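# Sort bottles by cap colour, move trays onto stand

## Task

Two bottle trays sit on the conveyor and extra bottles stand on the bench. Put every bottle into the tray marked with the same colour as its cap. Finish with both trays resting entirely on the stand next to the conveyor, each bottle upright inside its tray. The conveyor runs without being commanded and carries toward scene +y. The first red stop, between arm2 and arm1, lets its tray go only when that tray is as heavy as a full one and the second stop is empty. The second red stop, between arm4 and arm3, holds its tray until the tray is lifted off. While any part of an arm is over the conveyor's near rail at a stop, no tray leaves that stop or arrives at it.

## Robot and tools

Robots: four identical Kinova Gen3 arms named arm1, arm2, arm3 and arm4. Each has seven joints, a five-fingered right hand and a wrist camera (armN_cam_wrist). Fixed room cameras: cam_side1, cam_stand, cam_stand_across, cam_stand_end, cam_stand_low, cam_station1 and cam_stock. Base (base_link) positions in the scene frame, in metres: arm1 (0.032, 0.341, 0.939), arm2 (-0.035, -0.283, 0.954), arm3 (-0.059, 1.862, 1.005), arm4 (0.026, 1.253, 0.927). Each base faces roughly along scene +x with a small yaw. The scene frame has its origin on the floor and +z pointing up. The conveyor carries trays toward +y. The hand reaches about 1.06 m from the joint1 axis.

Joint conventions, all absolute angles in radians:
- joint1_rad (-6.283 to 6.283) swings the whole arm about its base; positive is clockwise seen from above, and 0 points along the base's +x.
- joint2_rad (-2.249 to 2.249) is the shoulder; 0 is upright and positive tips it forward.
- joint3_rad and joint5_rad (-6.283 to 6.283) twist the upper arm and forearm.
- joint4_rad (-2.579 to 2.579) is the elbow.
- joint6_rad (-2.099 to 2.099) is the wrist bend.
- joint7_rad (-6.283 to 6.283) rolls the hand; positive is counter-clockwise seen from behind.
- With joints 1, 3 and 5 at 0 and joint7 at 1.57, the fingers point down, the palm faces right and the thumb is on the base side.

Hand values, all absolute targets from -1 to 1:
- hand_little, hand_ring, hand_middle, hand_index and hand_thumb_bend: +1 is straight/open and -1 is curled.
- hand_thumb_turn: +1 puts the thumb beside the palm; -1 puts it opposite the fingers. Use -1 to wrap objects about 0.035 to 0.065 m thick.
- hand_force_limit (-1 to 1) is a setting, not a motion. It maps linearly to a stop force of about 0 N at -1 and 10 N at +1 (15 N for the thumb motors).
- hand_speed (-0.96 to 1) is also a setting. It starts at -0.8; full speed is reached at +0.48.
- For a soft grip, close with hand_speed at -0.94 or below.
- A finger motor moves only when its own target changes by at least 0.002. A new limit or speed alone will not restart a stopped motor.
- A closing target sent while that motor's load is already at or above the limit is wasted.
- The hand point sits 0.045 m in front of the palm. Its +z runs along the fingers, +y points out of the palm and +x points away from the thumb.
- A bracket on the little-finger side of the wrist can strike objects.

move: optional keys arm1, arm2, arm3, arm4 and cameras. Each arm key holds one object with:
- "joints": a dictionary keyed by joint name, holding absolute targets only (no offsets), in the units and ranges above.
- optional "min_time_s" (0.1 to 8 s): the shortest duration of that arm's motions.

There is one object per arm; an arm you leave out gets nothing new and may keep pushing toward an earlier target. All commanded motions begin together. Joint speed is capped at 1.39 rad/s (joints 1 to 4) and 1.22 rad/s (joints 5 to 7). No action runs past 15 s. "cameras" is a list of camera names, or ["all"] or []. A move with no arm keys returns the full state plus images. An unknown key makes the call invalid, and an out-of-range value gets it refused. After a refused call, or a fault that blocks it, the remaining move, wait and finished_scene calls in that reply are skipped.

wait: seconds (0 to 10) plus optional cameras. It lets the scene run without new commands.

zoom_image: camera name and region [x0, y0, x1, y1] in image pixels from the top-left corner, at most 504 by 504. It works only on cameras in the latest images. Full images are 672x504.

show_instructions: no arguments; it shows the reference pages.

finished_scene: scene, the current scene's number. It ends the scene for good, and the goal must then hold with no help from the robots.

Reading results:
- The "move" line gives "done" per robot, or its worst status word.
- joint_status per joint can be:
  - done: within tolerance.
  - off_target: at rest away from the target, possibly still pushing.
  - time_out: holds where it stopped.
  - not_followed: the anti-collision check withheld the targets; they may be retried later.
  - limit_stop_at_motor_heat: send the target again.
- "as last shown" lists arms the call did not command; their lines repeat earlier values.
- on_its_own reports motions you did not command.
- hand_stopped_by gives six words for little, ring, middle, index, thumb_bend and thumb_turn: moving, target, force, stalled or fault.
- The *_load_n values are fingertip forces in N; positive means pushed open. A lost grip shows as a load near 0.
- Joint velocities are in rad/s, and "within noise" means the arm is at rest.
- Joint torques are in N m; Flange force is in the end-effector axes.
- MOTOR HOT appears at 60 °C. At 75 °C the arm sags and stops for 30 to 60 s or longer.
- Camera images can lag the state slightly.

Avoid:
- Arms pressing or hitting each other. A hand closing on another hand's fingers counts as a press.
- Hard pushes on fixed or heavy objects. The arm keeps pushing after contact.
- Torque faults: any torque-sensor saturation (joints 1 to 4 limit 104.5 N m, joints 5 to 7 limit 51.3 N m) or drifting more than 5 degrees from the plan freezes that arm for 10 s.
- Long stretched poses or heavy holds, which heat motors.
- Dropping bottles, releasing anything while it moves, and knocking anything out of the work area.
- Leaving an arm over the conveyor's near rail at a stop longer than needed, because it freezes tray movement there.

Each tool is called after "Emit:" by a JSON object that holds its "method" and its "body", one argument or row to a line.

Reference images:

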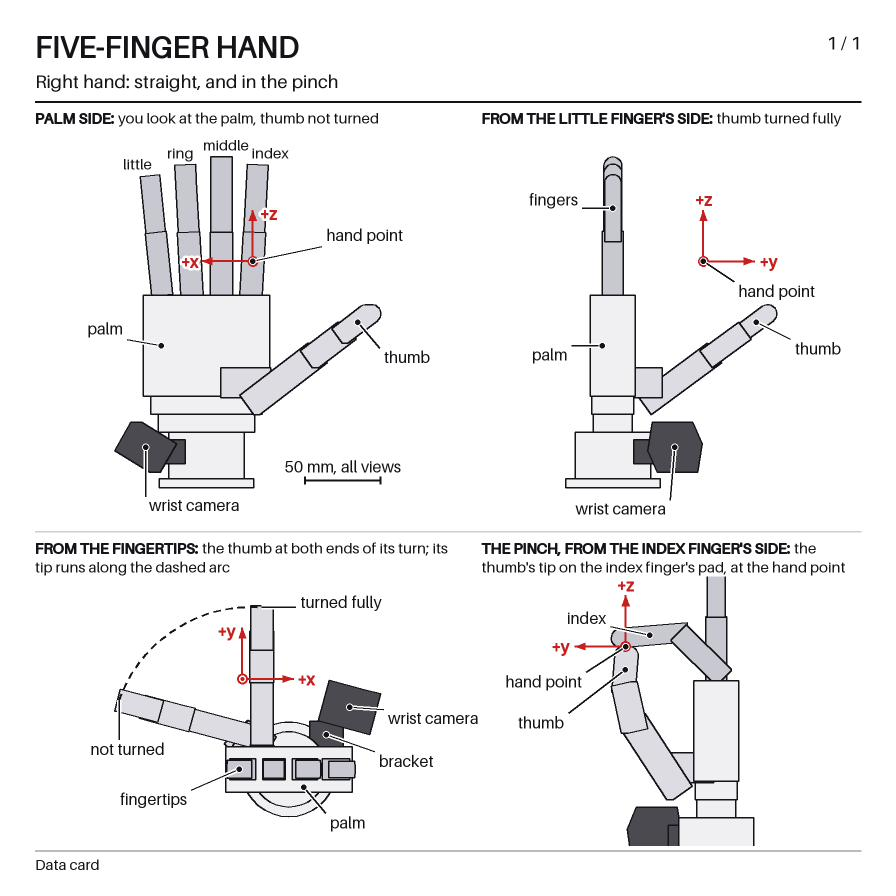

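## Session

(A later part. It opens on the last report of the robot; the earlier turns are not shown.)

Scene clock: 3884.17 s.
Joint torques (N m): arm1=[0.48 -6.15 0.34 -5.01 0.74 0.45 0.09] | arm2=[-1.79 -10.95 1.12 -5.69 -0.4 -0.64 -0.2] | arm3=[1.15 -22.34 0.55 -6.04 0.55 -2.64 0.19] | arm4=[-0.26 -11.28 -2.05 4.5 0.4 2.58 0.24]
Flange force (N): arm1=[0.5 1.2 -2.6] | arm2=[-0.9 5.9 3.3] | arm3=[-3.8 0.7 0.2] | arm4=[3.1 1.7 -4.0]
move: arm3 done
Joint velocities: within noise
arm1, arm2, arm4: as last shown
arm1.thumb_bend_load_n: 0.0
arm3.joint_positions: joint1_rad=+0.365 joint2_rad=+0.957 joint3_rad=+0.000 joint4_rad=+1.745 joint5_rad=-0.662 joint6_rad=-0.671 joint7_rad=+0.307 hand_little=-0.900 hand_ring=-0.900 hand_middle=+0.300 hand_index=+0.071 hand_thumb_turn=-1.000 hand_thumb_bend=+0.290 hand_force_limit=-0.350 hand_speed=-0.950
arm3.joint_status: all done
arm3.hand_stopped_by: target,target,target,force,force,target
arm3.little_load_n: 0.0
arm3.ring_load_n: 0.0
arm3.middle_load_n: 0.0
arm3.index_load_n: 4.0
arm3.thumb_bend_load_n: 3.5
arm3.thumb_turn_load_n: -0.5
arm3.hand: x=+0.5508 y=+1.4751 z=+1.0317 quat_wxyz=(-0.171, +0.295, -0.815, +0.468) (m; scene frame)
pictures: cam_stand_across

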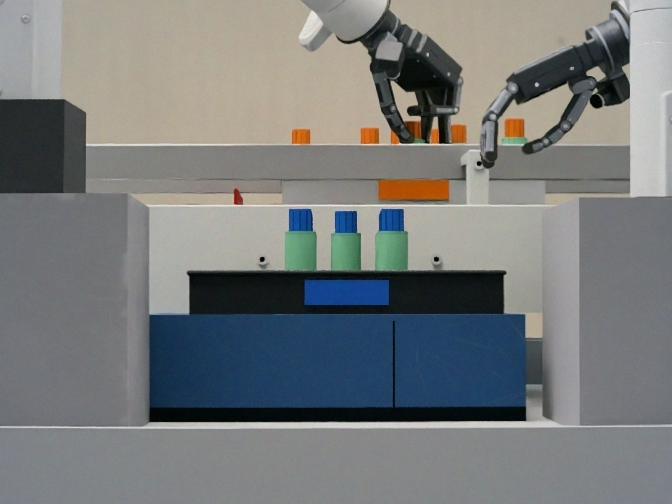

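Emit:
{"method": "move", "body": {
  "arm3": {"joints": {"hand_index": 0.12, "hand_thumb_bend": 0.34, "hand_speed": -0.94, "hand_force_limit": -0.6}},
  "cameras": ["arm3_cam_wrist", "cam_stand_end"]
}}

Emit:
{"method": "zoom_image", "body": {
  "camera": "cam_stand_end",
  "region": [110, 60, 250, 160]
}}

Emit:
{"method": "zoom_image", "body": {
  "camera": "arm3_cam_wrist",
  "region": [240, 60, 500, 320]
}}

Scene clock: 3891.27 s.
Joint torques (N m): arm1=[0.55 -6.18 0.36 -5.13 0.75 0.47 0.08] | arm2=[-1.82 -10.98 1.03 -5.68 -0.37 -0.63 -0.27] | arm3=[1.24 -21.77 0.45 -5.71 0.51 -2.45 0.2] | arm4=[-0.39 -11.29 -2.13 4.33 0.4 2.65 0.25]
Flange force (N): arm1=[0.8 1.5 -2.5] | arm2=[-0.8 6.4 3.5] | arm3=[-4.0 0.0 -0.2] | arm4=[2.3 1.8 -4.0]
move: arm3 done
Joint velocities: within noise
arm1, arm2, arm4: as last shown
arm3.joint_positions: joint1_rad=+0.365 joint2_rad=+0.957 joint3_rad=+0.000 joint4_rad=+1.745 joint5_rad=-0.662 joint6_rad=-0.671 joint7_rad=+0.307 hand_little=-0.900 hand_ring=-0.900 hand_middle=+0.300 hand_index=+0.120 hand_thumb_turn=-1.000 hand_thumb_bend=+0.340 hand_force_limit=-0.600 hand_speed=-0.940
arm3.joint_status: all done
arm3.hand_stopped_by: target,target,target,target,target,target
arm3.little_load_n: 0.0
arm3.ring_load_n: 0.0
arm3.middle_load_n: -0.5
arm3.index_load_n: 0.0
arm3.thumb_bend_load_n: 0.0
arm3.thumb_turn_load_n: 0.0
arm3.hand: x=+0.5508 y=+1.4752 z=+1.0317 quat_wxyz=(-0.171, +0.295, -0.815, +0.468) (m; scene frame)
pictures: arm3_cam_wrist, cam_stand_end
camera_calibration:
arm3_cam_wrist: T_world_to_cam=[[-0.514365, 0.259931, -0.81723, 0.743152], [0.259343, 0.955485, 0.140675, -1.70495], [0.817417, -0.139585, -0.558879, 0.446035], [0, 0, 0, 1]] pos_world=[0.459823, 1.49815, 1.09645]

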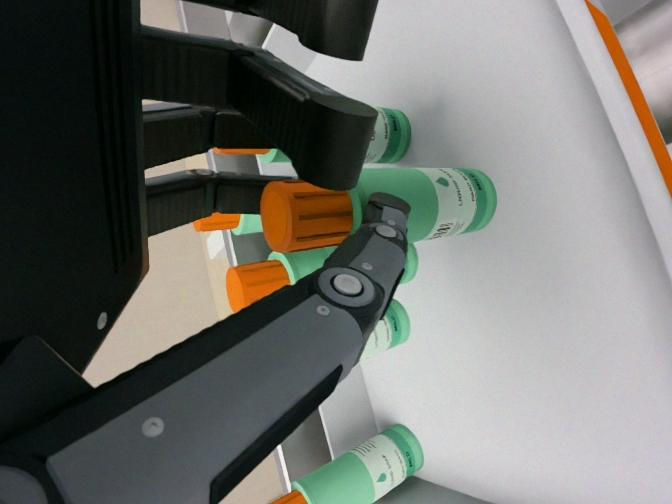

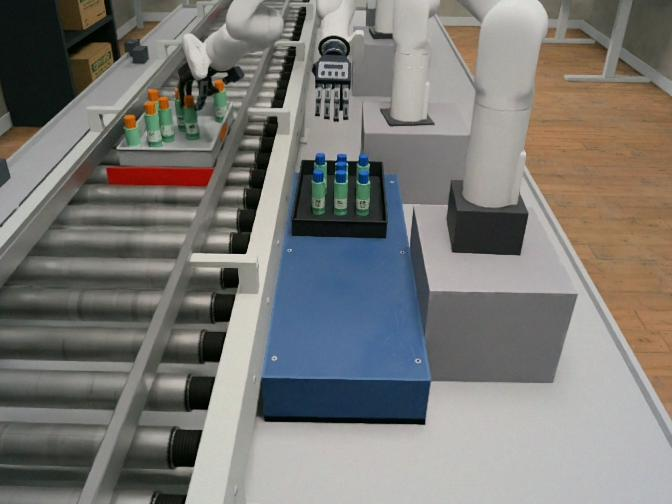

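Scaled by 3.600 from the camera's 672x504 image, which has a finer 960x720 frame.

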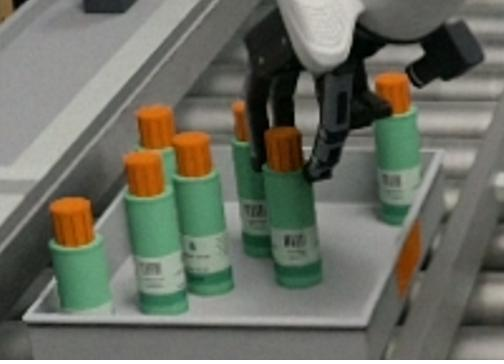

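Scaled by 1.938 from the camera's 672x504 image, which has a finer 960x720 frame.

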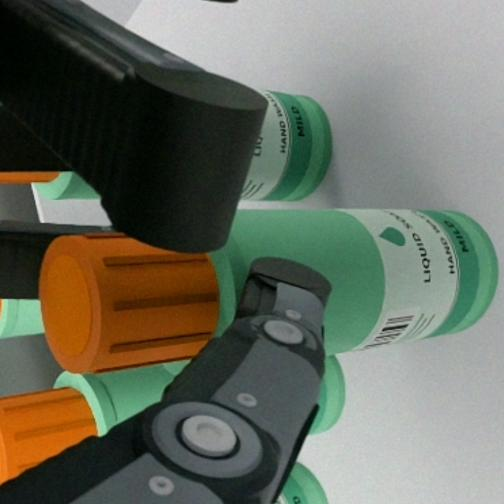

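Emit:
{"method": "move", "body": {
  "arm3": {"joints":{"hand_index":0.22,"hand_thumb_bend":0.43,"hand_speed":-0.92}},
  "cameras": ["cam_stand_end","cam_stand_across"]
}}

Emit:
{"method": "zoom_image", "body": {
  "camera": "cam_stand_end",
  "region": [110, 60, 250, 160]
}}

Emit:
{"method": "zoom_image", "body": {
  "camera": "cam_stand_across",
  "region": [360, 60, 540, 180]
}}

Scene clock: 3938.63 s.
Joint torques (N m): arm1=[0.55 -6.28 0.32 -5.12 0.73 0.51 0.09] | arm2=[-1.75 -11 1.02 -5.66 -0.38 -0.63 -0.26] | arm3=[1.21 -21.77 0.46 -5.75 0.5 -2.49 0.21] | arm4=[-0.36 -11.28 -2.06 4.41 0.38 2.59 0.25]
Flange force (N): arm1=[0.6 1.6 -2.0] | arm2=[-0.8 6.2 3.5] | arm3=[-3.9 0.0 -0.2] | arm4=[2.7 1.7 -4.2]
move: arm3 done
Joint velocities: within noise
arm1.joint_positions: joint1_rad=-1.469 joint2_rad=+0.091 joint3_rad=+0.000 joint4_rad=+2.366 joint5_rad=+0.834 joint6_rad=+0.886 joint7_rad=-2.187 hand_little=-0.900 hand_ring=-0.900 hand_middle=+0.320 hand_index=+0.228 hand_thumb_turn=-1.000 hand_thumb_bend=+0.430 hand_force_limit=+0.200 hand_speed=-0.900
arm1.joint_status: not commanded
arm1.hand_stopped_by: target,target,target,target,target,target
arm1.little_load_n: 0.0
arm1.ring_load_n: 0.0
arm1.middle_load_n: 0.0
arm1.index_load_n: 0.0
arm1.thumb_bend_load_n: 0.0
arm1.thumb_turn_load_n: 0.0
arm1.hand: x=+0.1914 y=+0.6093 z=+1.1002 quat_wxyz=(-0.211, +0.675, -0.675, +0.210) (m; scene frame)
arm2.joint_positions: joint1_rad=+1.152 joint2_rad=+0.279 joint3_rad=+0.000 joint4_rad=+2.205 joint5_rad=+2.148 joint6_rad=-0.704 joint7_rad=-1.104 hand_little=-0.900 hand_ring=-0.900 hand_middle=+0.320 hand_index=+0.200 hand_thumb_turn=-1.000 hand_thumb_bend=+0.430 hand_force_limit=+0.200 hand_speed=-0.900
arm2.joint_status: not commanded
arm2.hand_stopped_by: target,target,target,target,target,target
arm2.little_load_n: 0.0
arm2.ring_load_n: 0.0
arm2.middle_load_n: 0.0
arm2.index_load_n: 0.0
arm2.thumb_bend_load_n: 0.5
arm2.thumb_turn_load_n: 0.0
arm2.hand: x=+0.1786 y=-0.5492 z=+1.1000 quat_wxyz=(-0.206, +0.677, -0.673, +0.217) (m; scene frame)
arm3.joint_positions: joint1_rad=+0.365 joint2_rad=+0.957 joint3_rad=+0.000 joint4_rad=+1.745 joint5_rad=-0.662 joint6_rad=-0.671 joint7_rad=+0.307 hand_little=-0.900 hand_ring=-0.900 hand_middle=+0.300 hand_index=+0.220 hand_thumb_turn=-1.000 hand_thumb_bend=+0.430 hand_force_limit=-0.600 hand_speed=-0.920
arm3.joint_status: all done
arm3.hand_stopped_by: target,target,target,target,target,target
arm3.little_load_n: 0.0
arm3.ring_load_n: 0.0
arm3.middle_load_n: 0.0
arm3.index_load_n: 0.0
arm3.thumb_bend_load_n: 0.0
arm3.thumb_turn_load_n: 0.0
arm3.hand: x=+0.5508 y=+1.4752 z=+1.0317 quat_wxyz=(-0.171, +0.295, -0.815, +0.468) (m; scene frame)
arm4.joint_positions: joint1_rad=+0.659 joint2_rad=+0.895 joint3_rad=+0.000 joint4_rad=+2.530 joint5_rad=-1.206 joint6_rad=+1.014 joint7_rad=-2.849 hand_little=+0.200 hand_ring=+0.200 hand_middle=+0.200 hand_index=+0.200 hand_thumb_turn=-1.000 hand_thumb_bend=+0.050 hand_force_limit=+0.300 hand_speed=-0.920
arm4.joint_status: not commanded
arm4.hand_stopped_by: target,target,target,target,target,target
arm4.little_load_n: 0.0
arm4.ring_load_n: 0.0
arm4.middle_load_n: 0.0
arm4.index_load_n: 0.0
arm4.thumb_bend_load_n: 0.5
arm4.thumb_turn_load_n: 0.0
arm4.hand: x=+0.1931 y=+1.3813 z=+0.9846 quat_wxyz=(+0.540, -0.842, -0.003, -0.004) (m; scene frame)
pictures: cam_stand_across, cam_stand_end

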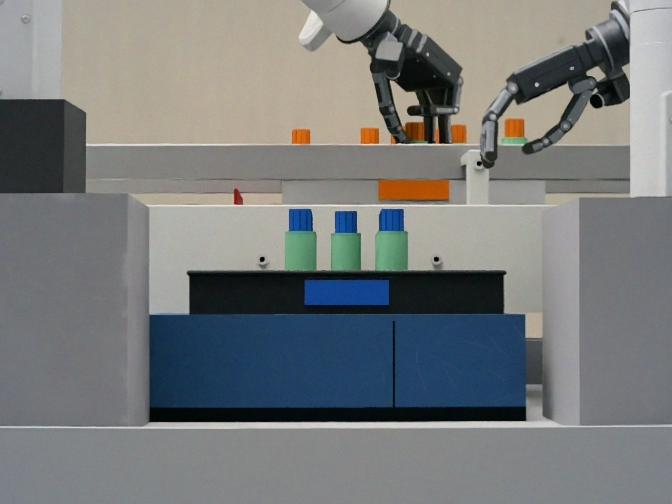

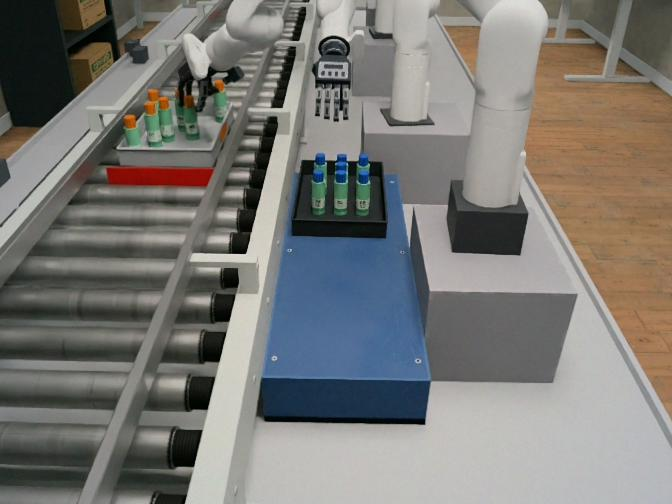

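Scaled by 3.600 from the camera's 672x504 image, which has a finer 960x720 frame.

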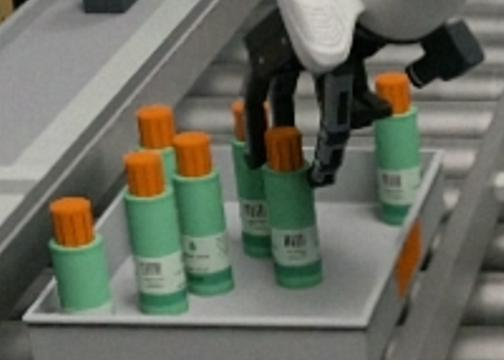

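Scaled by 2.800 from the camera's 672x504 image, which has a finer 960x720 frame.

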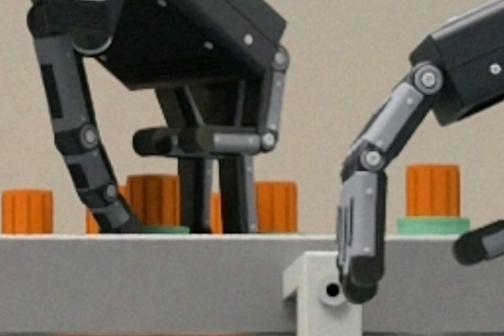

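Emit:
{"method": "move", "body": {
  "arm3": {"joints":{"joint1_rad":0.3653,"joint2_rad":0.9325,"joint4_rad":1.7487,"joint5_rad":-0.6795,"joint6_rad":-0.6545,"joint7_rad":0.3283},"min_time_s":1.5}
}}

Emit:
{"method": "move", "body": {
  "arm3": {"joints":{"joint1_rad":0.3647,"joint2_rad":0.8369,"joint4_rad":1.7519,"joint5_rad":-0.7654,"joint6_rad":-0.5856,"joint7_rad":0.4336},"min_time_s":2},
  "cameras": ["cam_stand_end","cam_stand_across","cam_stand"]
}}

Emit:
{"method": "zoom_image", "body": {
  "camera": "cam_stand_end",
  "region": [110, 60, 250, 160]
}}

Emit:
{"method": "zoom_image", "body": {
  "camera": "cam_stand_across",
  "region": [360, 60, 540, 180]
}}

Emit:
{"method": "zoom_image", "body": {
  "camera": "cam_stand",
  "region": [140, 360, 320, 495]
}}

Scene clock: 3946.60 s.
Joint torques (N m): arm1=[0.54 -6.19 0.37 -5.02 0.81 0.48 0.01] | arm2=[-1.7 -11.04 1.13 -5.61 -0.41 -0.61 -0.19] | arm3=[1.24 -21.65 0.46 -5.98 0.49 -2.43 0.2] | arm4=[-0.39 -11.17 -2.13 4.35 0.42 2.61 0.28]
Flange force (N): arm1=[0.4 1.0 -2.9] | arm2=[-0.6 5.6 3.4] | arm3=[-3.8 0.1 -0.5] | arm4=[2.6 1.3 -4.3]
move: arm3 done
Joint velocities: within noise
arm1, arm2, arm4: as last shown
arm2.thumb_bend_load_n: 0.0
arm3.joint_positions: joint1_rad=+0.365 joint2_rad=+0.933 joint3_rad=+0.000 joint4_rad=+1.749 joint5_rad=-0.679 joint6_rad=-0.655 joint7_rad=+0.328 hand_little=-0.900 hand_ring=-0.900 hand_middle=+0.300 hand_index=+0.220 hand_thumb_turn=-1.000 hand_thumb_bend=+0.430 hand_force_limit=-0.600 hand_speed=-0.920
arm3.joint_status: all done
arm3.hand_stopped_by: target,target,target,target,target,target
arm3.little_load_n: 0.0
arm3.ring_load_n: 0.5
arm3.middle_load_n: 0.0
arm3.index_load_n: 0.0
arm3.thumb_bend_load_n: 0.0
arm3.thumb_turn_load_n: 0.0
arm3.hand: x=+0.5507 y=+1.4752 z=+1.0430 quat_wxyz=(-0.172, +0.295, -0.815, +0.467) (m; scene frame)
arm4.thumb_bend_load_n: 0.0
pictures: none

Scene clock: 3948.90 s.
Joint torques (N m): arm1=[0.49 -6.19 0.35 -5.09 0.76 0.49 0.01] | arm2=[-1.69 -11.05 1.12 -5.71 -0.42 -0.65 -0.25] | arm3=[1.22 -21.19 0.38 -6.58 0.56 -2.32 0.19] | arm4=[-0.34 -11.15 -2.12 4.48 0.35 2.62 0.22]
Flange force (N): arm1=[0.6 1.0 -2.5] | arm2=[-0.9 6.0 3.7] | arm3=[-4.1 -0.4 -0.3] | arm4=[2.9 1.5 -4.6]
move: arm3 done
Joint velocities: within noise
arm1, arm2, arm4: as last shown
arm2.little_load_n: 0.5
arm3.joint_positions: joint1_rad=+0.365 joint2_rad=+0.837 joint3_rad=+0.000 joint4_rad=+1.752 joint5_rad=-0.765 joint6_rad=-0.586 joint7_rad=+0.434 hand_little=-0.900 hand_ring=-0.900 hand_middle=+0.300 hand_index=+0.220 hand_thumb_turn=-1.000 hand_thumb_bend=+0.430 hand_force_limit=-0.600 hand_speed=-0.920
arm3.joint_status: all done
arm3.hand_stopped_by: target,target,target,target,target,target
arm3.little_load_n: 0.0
arm3.ring_load_n: 0.0
arm3.middle_load_n: 0.0
arm3.index_load_n: 0.0
arm3.thumb_bend_load_n: 0.0
arm3.thumb_turn_load_n: 0.0
arm3.hand: x=+0.5508 y=+1.4752 z=+1.0883 quat_wxyz=(-0.172, +0.295, -0.815, +0.468) (m; scene frame)
pictures: cam_stand, cam_stand_across, cam_stand_end

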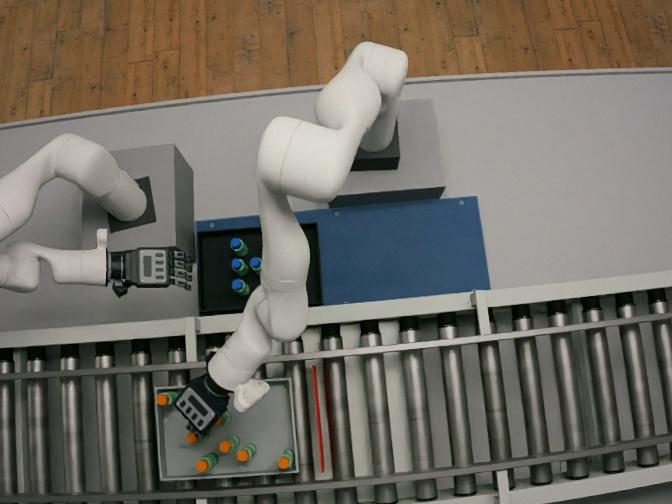

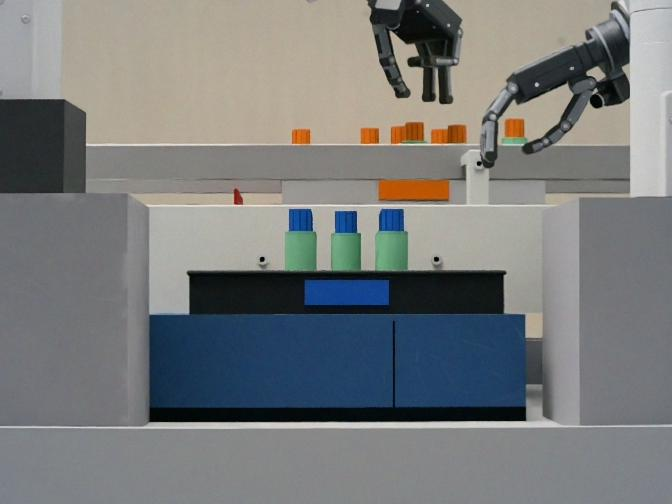

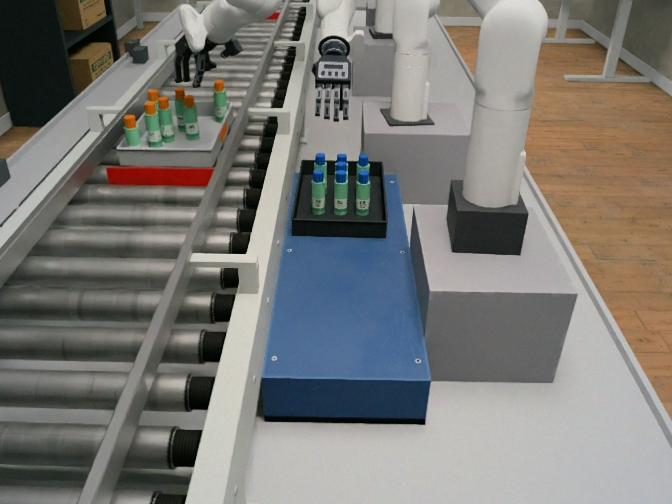

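Scaled by 3.600 from the camera's 672x504 image, which has a finer 960x720 frame.

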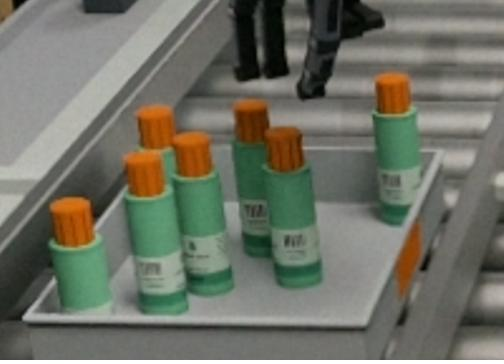

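Scaled by 2.800 from the camera's 672x504 image, which has a finer 960x720 frame.

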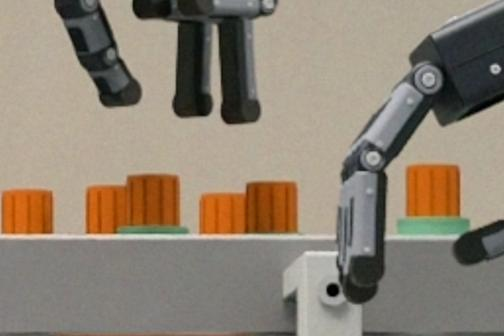

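Scaled by 2.800 from the camera's 672x504 image, which has a finer 960x720 frame.

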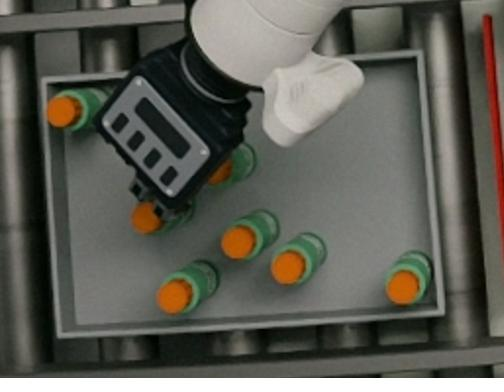

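Emit:
{"method": "move", "body": {
  "arm3": {"joints":{"joint2_rad":0.62,"hand_little":0.5,"hand_ring":0.5,"hand_middle":0.5,"hand_index":0.5,"hand_speed":-0.5},"min_time_s":2},
  "arm4": {"joints":{"joint2_rad":0.70,"hand_little":0.5,"hand_ring":0.5,"hand_middle":0.5,"hand_index":0.5,"hand_speed":-0.5},"min_time_s":2}
}}

Emit:
{"method": "move", "body": {
  "arm3": {"joints":{"joint1_rad":0.3704,"joint2_rad":0.70,"joint4_rad":1.2941,"joint5_rad":1.0503,"joint6_rad":0.4709,"joint7_rad":-1.3666},"min_time_s":3},
  "arm4": {"joints":{"joint1_rad":0.4882,"joint2_rad":0.6028,"joint4_rad":2.0121,"joint5_rad":-1.0694,"joint6_rad":1.3531,"joint7_rad":-3.6495,"hand_thumb_bend":0.03},"min_time_s":3},
  "cameras": ["cam_stand","cam_stand_end"]
}}

Emit:
{"method": "zoom_image", "body": {
  "camera": "cam_stand",
  "region": [140, 360, 320, 495]
}}

Scene clock: 3990.30 s.
Joint torques (N m): arm1=[0.47 -6.21 0.43 -5.12 0.81 0.45 0.02] | arm2=[-1.72 -10.98 1.05 -5.66 -0.38 -0.64 -0.19] | arm3=[1.23 -19.83 0.15 -8.24 0.73 -2.45 0.23] | arm4=[-0.32 -10.47 -1.96 2.46 0.05 2.54 0.27]
Flange force (N): arm1=[0.7 1.2 -2.8] | arm2=[-0.8 5.8 3.4] | arm3=[-4.0 -0.1 -0.2] | arm4=[2.5 1.3 -3.7]
move: arm3 done; arm4 done
Joint velocities: within noise
arm1, arm2: as last shown
arm2.little_load_n: 0.0
arm2.ring_load_n: 0.5
arm3.joint_positions: joint1_rad=+0.365 joint2_rad=+0.620 joint3_rad=+0.000 joint4_rad=+1.752 joint5_rad=-0.765 joint6_rad=-0.586 joint7_rad=+0.434 hand_little=+0.500 hand_ring=+0.500 hand_middle=+0.500 hand_index=+0.500 hand_thumb_turn=-1.000 hand_thumb_bend=+0.430 hand_force_limit=-0.600 hand_speed=-0.500
arm3.joint_status: all done
arm3.hand_stopped_by: target,target,target,target,target,target
arm3.little_load_n: 0.0
arm3.ring_load_n: 0.0
arm3.middle_load_n: 0.0
arm3.index_load_n: 0.0
arm3.thumb_bend_load_n: 0.0
arm3.thumb_turn_load_n: 0.0
arm3.hand: x=+0.5747 y=+1.4638 z=+1.2465 quat_wxyz=(-0.238, +0.254, -0.773, +0.530) (m; scene frame)
arm4.joint_positions: joint1_rad=+0.659 joint2_rad=+0.700 joint3_rad=+0.000 joint4_rad=+2.530 joint5_rad=-1.206 joint6_rad=+1.014 joint7_rad=-2.849 hand_little=+0.500 hand_ring=+0.500 hand_middle=+0.500 hand_index=+0.500 hand_thumb_turn=-1.000 hand_thumb_bend=+0.050 hand_force_limit=+0.300 hand_speed=-0.500
arm4.joint_status: all done
arm4.hand_stopped_by: target,target,target,target,target,target
arm4.little_load_n: 0.0
arm4.ring_load_n: 0.0
arm4.middle_load_n: 0.0
arm4.index_load_n: 0.0
arm4.thumb_bend_load_n: 0.0
arm4.thumb_turn_load_n: 0.5
arm4.hand: x=+0.2303 y=+1.3605 z=+1.0055 quat_wxyz=(+0.497, -0.863, -0.048, -0.076) (m; scene frame)
pictures: none

Scene clock: 3993.77 s.
Joint torques (N m): arm1=[0.45 -6.18 0.34 -5.15 0.8 0.5 0.02] | arm2=[-1.72 -11.04 1.05 -5.64 -0.38 -0.6 -0.22] | arm3=[1.16 -22.35 0.22 -9.68 0.9 -0.95 0.23] | arm4=[-0.38 -13.87 -1.88 -2.41 -1.27 2.37 0.2]
Flange force (N): arm1=[0.8 1.0 -2.4] | arm2=[-0.6 6.0 3.5] | arm3=[-2.0 6.6 -1.3] | arm4=[2.8 0.2 -1.6]
move: arm3 done; arm4 done
Joint velocities: within noise
arm1, arm2: as last shown
arm2.ring_load_n: 0.0
arm3.joint_positions: joint1_rad=+0.370 joint2_rad=+0.700 joint3_rad=+0.000 joint4_rad=+1.294 joint5_rad=+1.050 joint6_rad=+0.471 joint7_rad=-1.367 hand_little=+0.500 hand_ring=+0.500 hand_middle=+0.500 hand_index=+0.500 hand_thumb_turn=-1.000 hand_thumb_bend=+0.430 hand_force_limit=-0.600 hand_speed=-0.500
arm3.joint_status: all done
arm3.hand_stopped_by: target,target,target,target,target,target
arm3.little_load_n: 0.0
arm3.ring_load_n: 0.0
arm3.middle_load_n: -0.5
arm3.index_load_n: 0.0
arm3.thumb_bend_load_n: 0.0
arm3.thumb_turn_load_n: 0.5
arm3.hand: x=+0.6070 y=+1.4469 z=+1.2483 quat_wxyz=(-0.162, +0.255, -0.850, +0.431) (m; scene frame)
arm4.joint_positions: joint1_rad=+0.488 joint2_rad=+0.603 joint3_rad=+0.000 joint4_rad=+2.012 joint5_rad=-1.069 joint6_rad=+1.353 joint7_rad=-3.649 hand_little=+0.500 hand_ring=+0.500 hand_middle=+0.500 hand_index=+0.500 hand_thumb_turn=-1.000 hand_thumb_bend=+0.030 hand_force_limit=+0.300 hand_speed=-0.500
arm4.joint_status: all done
arm4.hand_stopped_by: target,target,target,target,target,target
arm4.little_load_n: -0.5
arm4.ring_load_n: 0.0
arm4.middle_load_n: 0.0
arm4.index_load_n: 0.0
arm4.thumb_bend_load_n: 0.0
arm4.thumb_turn_load_n: 0.0
arm4.hand: x=+0.3600 y=+1.3652 z=+1.0993 quat_wxyz=(+0.540, -0.842, -0.003, -0.004) (m; scene frame)
pictures: cam_stand, cam_stand_end

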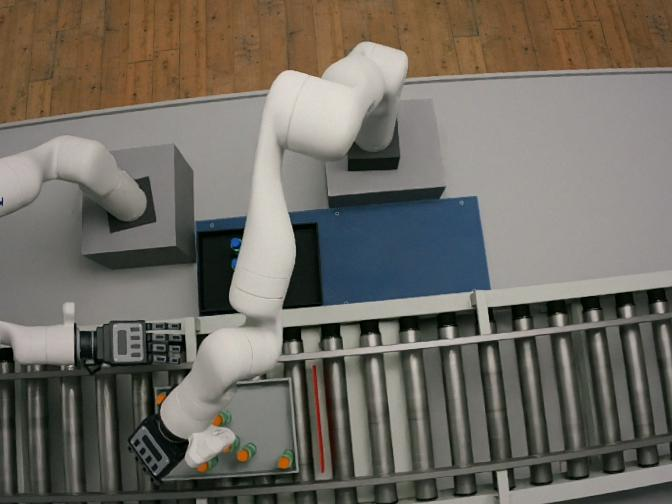

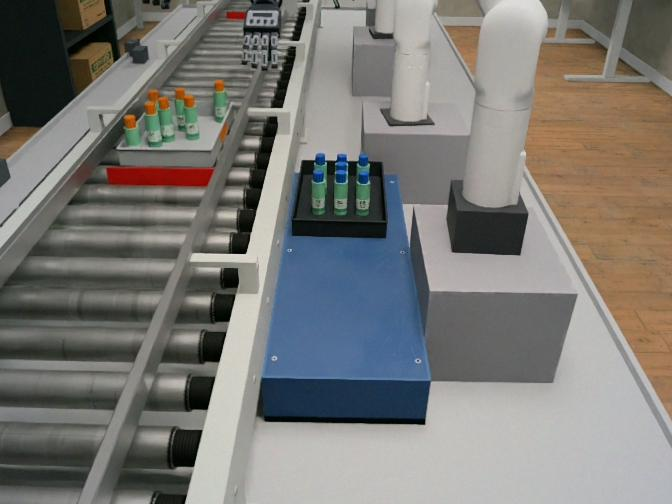

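Scaled by 2.800 from the camera's 672x504 image, which has a finer 960x720 frame.

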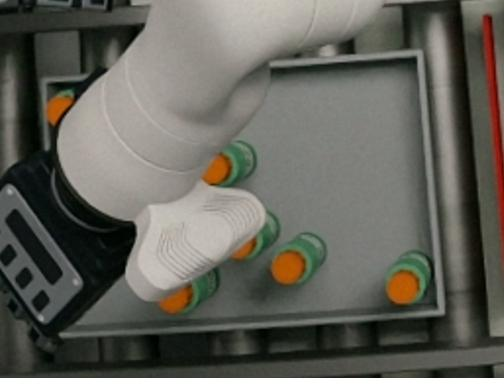

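Emit:
{"method": "move", "body": {
  "arm3": {"joints":{"joint1_rad":-0.1508,"joint2_rad":1.1322,"joint4_rad":1.0365,"joint5_rad":1.1527,"joint6_rad":1.4076,"joint7_rad":-2.1565,"hand_thumb_bend":0.03},"min_time_s":3},
  "arm4": {"joints":{"joint1_rad":0.4449,"joint2_rad":0.9382,"joint4_rad":1.1503,"joint5_rad":-1.0520,"joint6_rad":1.5874,"joint7_rad":-4.1254},"min_time_s":3.5},
  "cameras": ["cam_stand","cam_stand_end","cam_stand_across"]
}}

Emit:
{"method": "zoom_image", "body": {
  "camera": "cam_stand",
  "region": [140, 360, 320, 495]
}}

Emit:
{"method": "zoom_image", "body": {
  "camera": "cam_stand_end",
  "region": [110, 60, 250, 160]
}}

Emit:
{"method": "zoom_image", "body": {
  "camera": "cam_stand_across",
  "region": [270, 60, 570, 180]
}}

Scene clock: 4004.10 s.
Joint torques (N m): arm1=[0.5 -6.12 0.3 -5.05 0.77 0.48 0.07] | arm2=[-1.71 -10.98 1.05 -5.69 -0.44 -0.59 -0.23] | arm3=[1.09 -24.58 1.79 -7.01 1.96 0.91 0.21] | arm4=[-0.5 -21.63 -2.42 -5.6 -2.08 1.69 0.25]
Flange force (N): arm1=[0.7 1.0 -2.6] | arm2=[-0.8 5.9 3.1] | arm3=[1.4 2.3 -1.8] | arm4=[4.1 0.4 -1.0]
move: arm3 done; arm4 done
Joint velocities: within noise
arm1, arm2: as last shown
arm2.middle_load_n: -0.5
arm3.joint_positions: joint1_rad=-0.151 joint2_rad=+1.132 joint3_rad=+0.000 joint4_rad=+1.037 joint5_rad=+1.153 joint6_rad=+1.408 joint7_rad=-2.156 hand_little=+0.500 hand_ring=+0.500 hand_middle=+0.500 hand_index=+0.500 hand_thumb_turn=-1.000 hand_thumb_bend=+0.030 hand_force_limit=-0.600 hand_speed=-0.500
arm3.joint_status: all done
arm3.hand_stopped_by: target,target,target,target,target,target
arm3.little_load_n: 0.0
arm3.ring_load_n: 0.0
arm3.middle_load_n: 0.0
arm3.index_load_n: 0.0
arm3.thumb_bend_load_n: 0.5
arm3.thumb_turn_load_n: 0.0
arm3.hand: x=+0.6115 y=+1.6344 z=+1.0995 quat_wxyz=(+0.000, +0.000, -0.845, +0.535) (m; scene frame)
arm4.joint_positions: joint1_rad=+0.445 joint2_rad=+0.938 joint3_rad=+0.000 joint4_rad=+1.150 joint5_rad=-1.052 joint6_rad=+1.587 joint7_rad=-4.125 hand_little=+0.500 hand_ring=+0.500 hand_middle=+0.500 hand_index=+0.500 hand_thumb_turn=-1.000 hand_thumb_bend=+0.030 hand_force_limit=+0.300 hand_speed=-0.500
arm4.joint_status: all done
arm4.hand_stopped_by: target,target,target,target,target,target
arm4.little_load_n: 0.0
arm4.ring_load_n: 0.0
arm4.middle_load_n: 0.0
arm4.index_load_n: 0.0
arm4.thumb_bend_load_n: 0.0
arm4.thumb_turn_load_n: 0.0
arm4.hand: x=+0.5731 y=+1.3191 z=+1.1194 quat_wxyz=(+0.540, -0.842, -0.003, -0.004) (m; scene frame)
pictures: cam_stand, cam_stand_across, cam_stand_end

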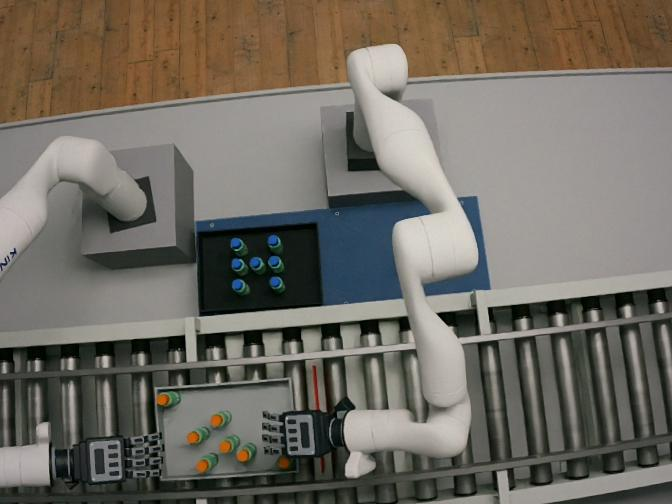

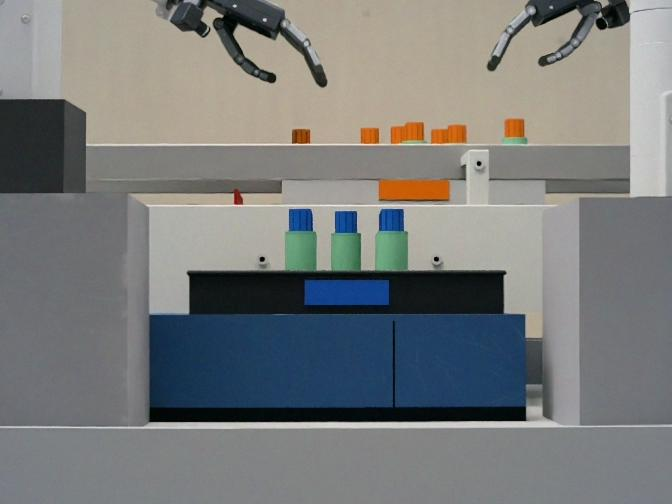

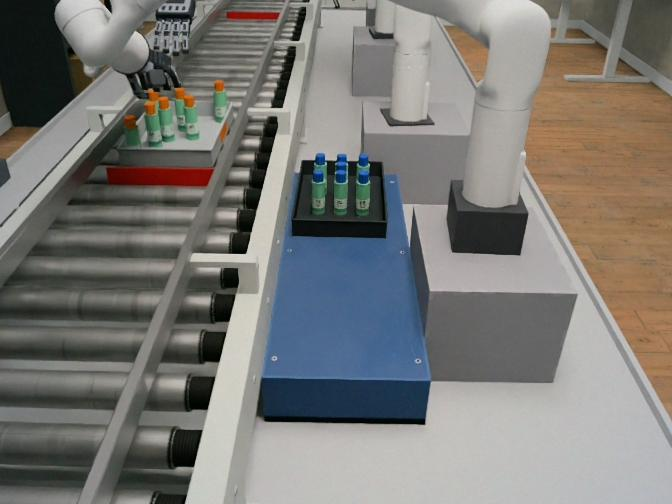

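Scaled by 2.800 from the camera's 672x504 image, which has a finer 960x720 frame.

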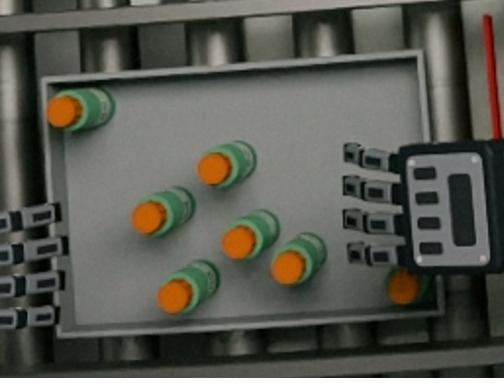

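Scaled by 3.600 from the camera's 672x504 image, which has a finer 960x720 frame.

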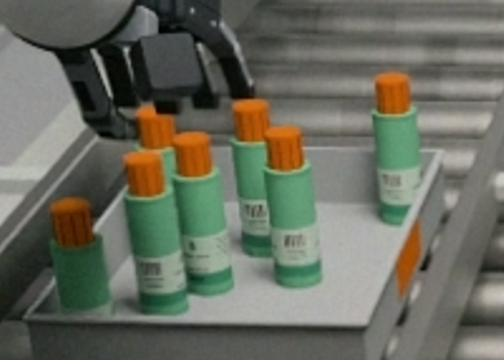

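Scaled by 1.680 from the camera's 672x504 image, which has a finer 960x720 frame.

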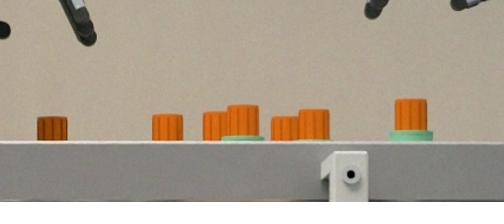

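Emit:
{"method": "move", "body": {
  "arm3": {"joints":{"joint1_rad":-0.1438,"joint2_rad":1.2081,"joint4_rad":1.1267,"joint5_rad":1.1875,"joint6_rad":1.3376,"joint7_rad":-2.3101},"min_time_s":2.5},
  "arm4": {"joints":{"joint1_rad":0.4430,"joint2_rad":1.0837,"joint4_rad":1.1925,"joint5_rad":-1.0580,"joint6_rad":1.4933,"joint7_rad":-3.9629,"hand_little":0.4,"hand_ring":0.4,"hand_middle":0.4,"hand_index":0.4},"min_time_s":2.5},
  "cameras": ["cam_stand","cam_stand_end","cam_stand_across"]
}}

Emit:
{"method": "zoom_image", "body": {
  "camera": "cam_stand",
  "region": [140, 360, 320, 495]
}}

Emit:
{"method": "zoom_image", "body": {
  "camera": "cam_stand_end",
  "region": [110, 60, 250, 160]
}}

Emit:
{"method": "zoom_image", "body": {
  "camera": "cam_stand_across",
  "region": [270, 60, 570, 180]
}}

Scene clock: 4091.20 s.
Joint torques (N m): arm1=[0.52 -6.23 0.36 -5.17 0.74 0.45 0.06] | arm2=[-1.74 -11.04 1.06 -5.68 -0.38 -0.64 -0.24] | arm3=[1.14 -24.32 1.86 -6.15 1.72 1.2 0.22] | arm4=[-0.51 -22.21 -2.42 -4.6 -1.83 2.04 0.25]
Flange force (N): arm1=[0.8 1.4 -2.3] | arm2=[-0.8 6.1 3.6] | arm3=[1.6 2.3 -1.8] | arm4=[4.6 1.1 -0.8]
move: arm3 done; arm4 done
Joint velocities: within noise
arm1, arm2: as last shown
arm2.ring_load_n: 0.5
arm2.middle_load_n: 0.0
arm3.joint_positions: joint1_rad=-0.144 joint2_rad=+1.208 joint3_rad=+0.000 joint4_rad=+1.127 joint5_rad=+1.187 joint6_rad=+1.338 joint7_rad=-2.310 hand_little=+0.500 hand_ring=+0.500 hand_middle=+0.500 hand_index=+0.500 hand_thumb_turn=-1.000 hand_thumb_bend=+0.030 hand_force_limit=-0.600 hand_speed=-0.500
arm3.joint_status: all done
arm3.hand_stopped_by: target,target,target,target,target,target
arm3.little_load_n: 0.0
arm3.ring_load_n: 0.0
arm3.middle_load_n: 0.0
arm3.index_load_n: 0.0
arm3.thumb_bend_load_n: 0.0
arm3.thumb_turn_load_n: 0.0
arm3.hand: x=+0.5916 y=+1.6284 z=+1.0296 quat_wxyz=(+0.000, +0.000, -0.845, +0.535) (m; scene frame)
arm4.joint_positions: joint1_rad=+0.443 joint2_rad=+1.084 joint3_rad=+0.000 joint4_rad=+1.192 joint5_rad=-1.058 joint6_rad=+1.493 joint7_rad=-3.963 hand_little=+0.400 hand_ring=+0.400 hand_middle=+0.400 hand_index=+0.400 hand_thumb_turn=-1.000 hand_thumb_bend=+0.030 hand_force_limit=+0.300 hand_speed=-0.500
arm4.joint_status: all done
arm4.hand_stopped_by: target,target,target,target,target,target
arm4.little_load_n: 0.0
arm4.ring_load_n: 0.0
arm4.middle_load_n: 0.0
arm4.index_load_n: 0.0
arm4.thumb_bend_load_n: 0.0
arm4.thumb_turn_load_n: 0.0
arm4.hand: x=+0.5731 y=+1.3211 z=+1.0194 quat_wxyz=(+0.540, -0.842, -0.003, -0.004) (m; scene frame)
pictures: cam_stand, cam_stand_across, cam_stand_end

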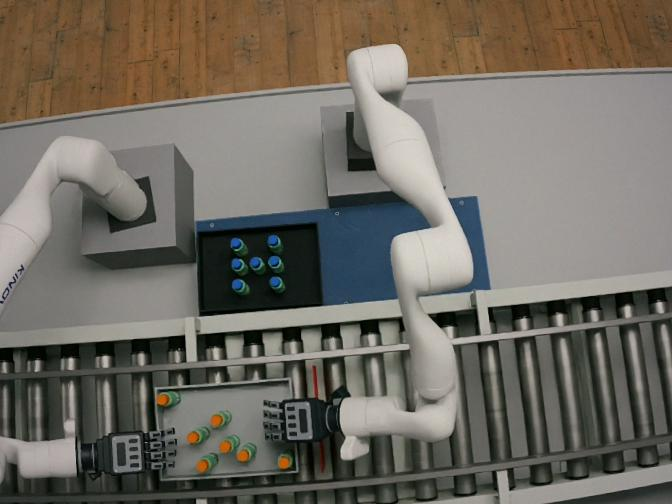

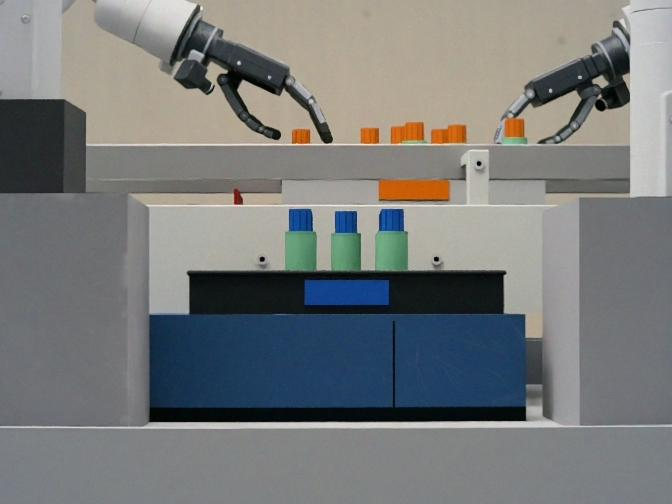

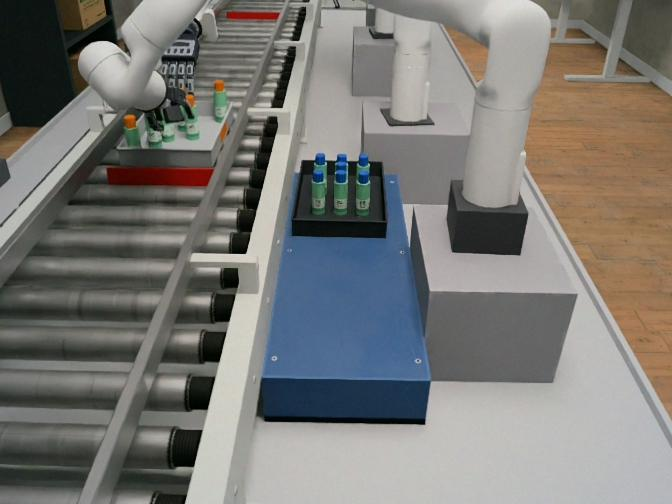

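Scaled by 2.800 from the camera's 672x504 image, which has a finer 960x720 frame.

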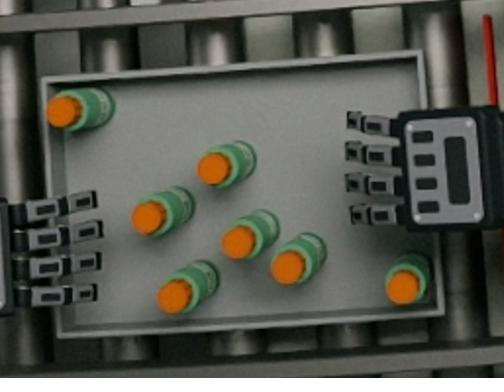

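Scaled by 3.600 from the camera's 672x504 image, which has a finer 960x720 frame.

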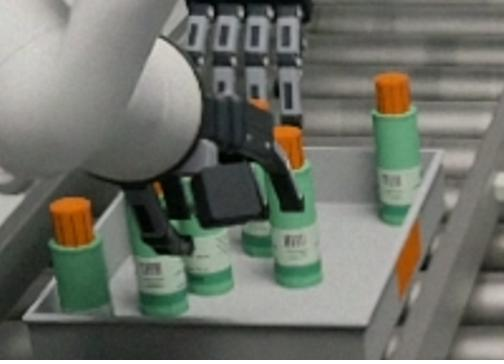

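Scaled by 1.680 from the camera's 672x504 image, which has a finer 960x720 frame.

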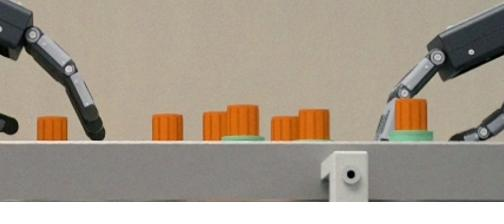

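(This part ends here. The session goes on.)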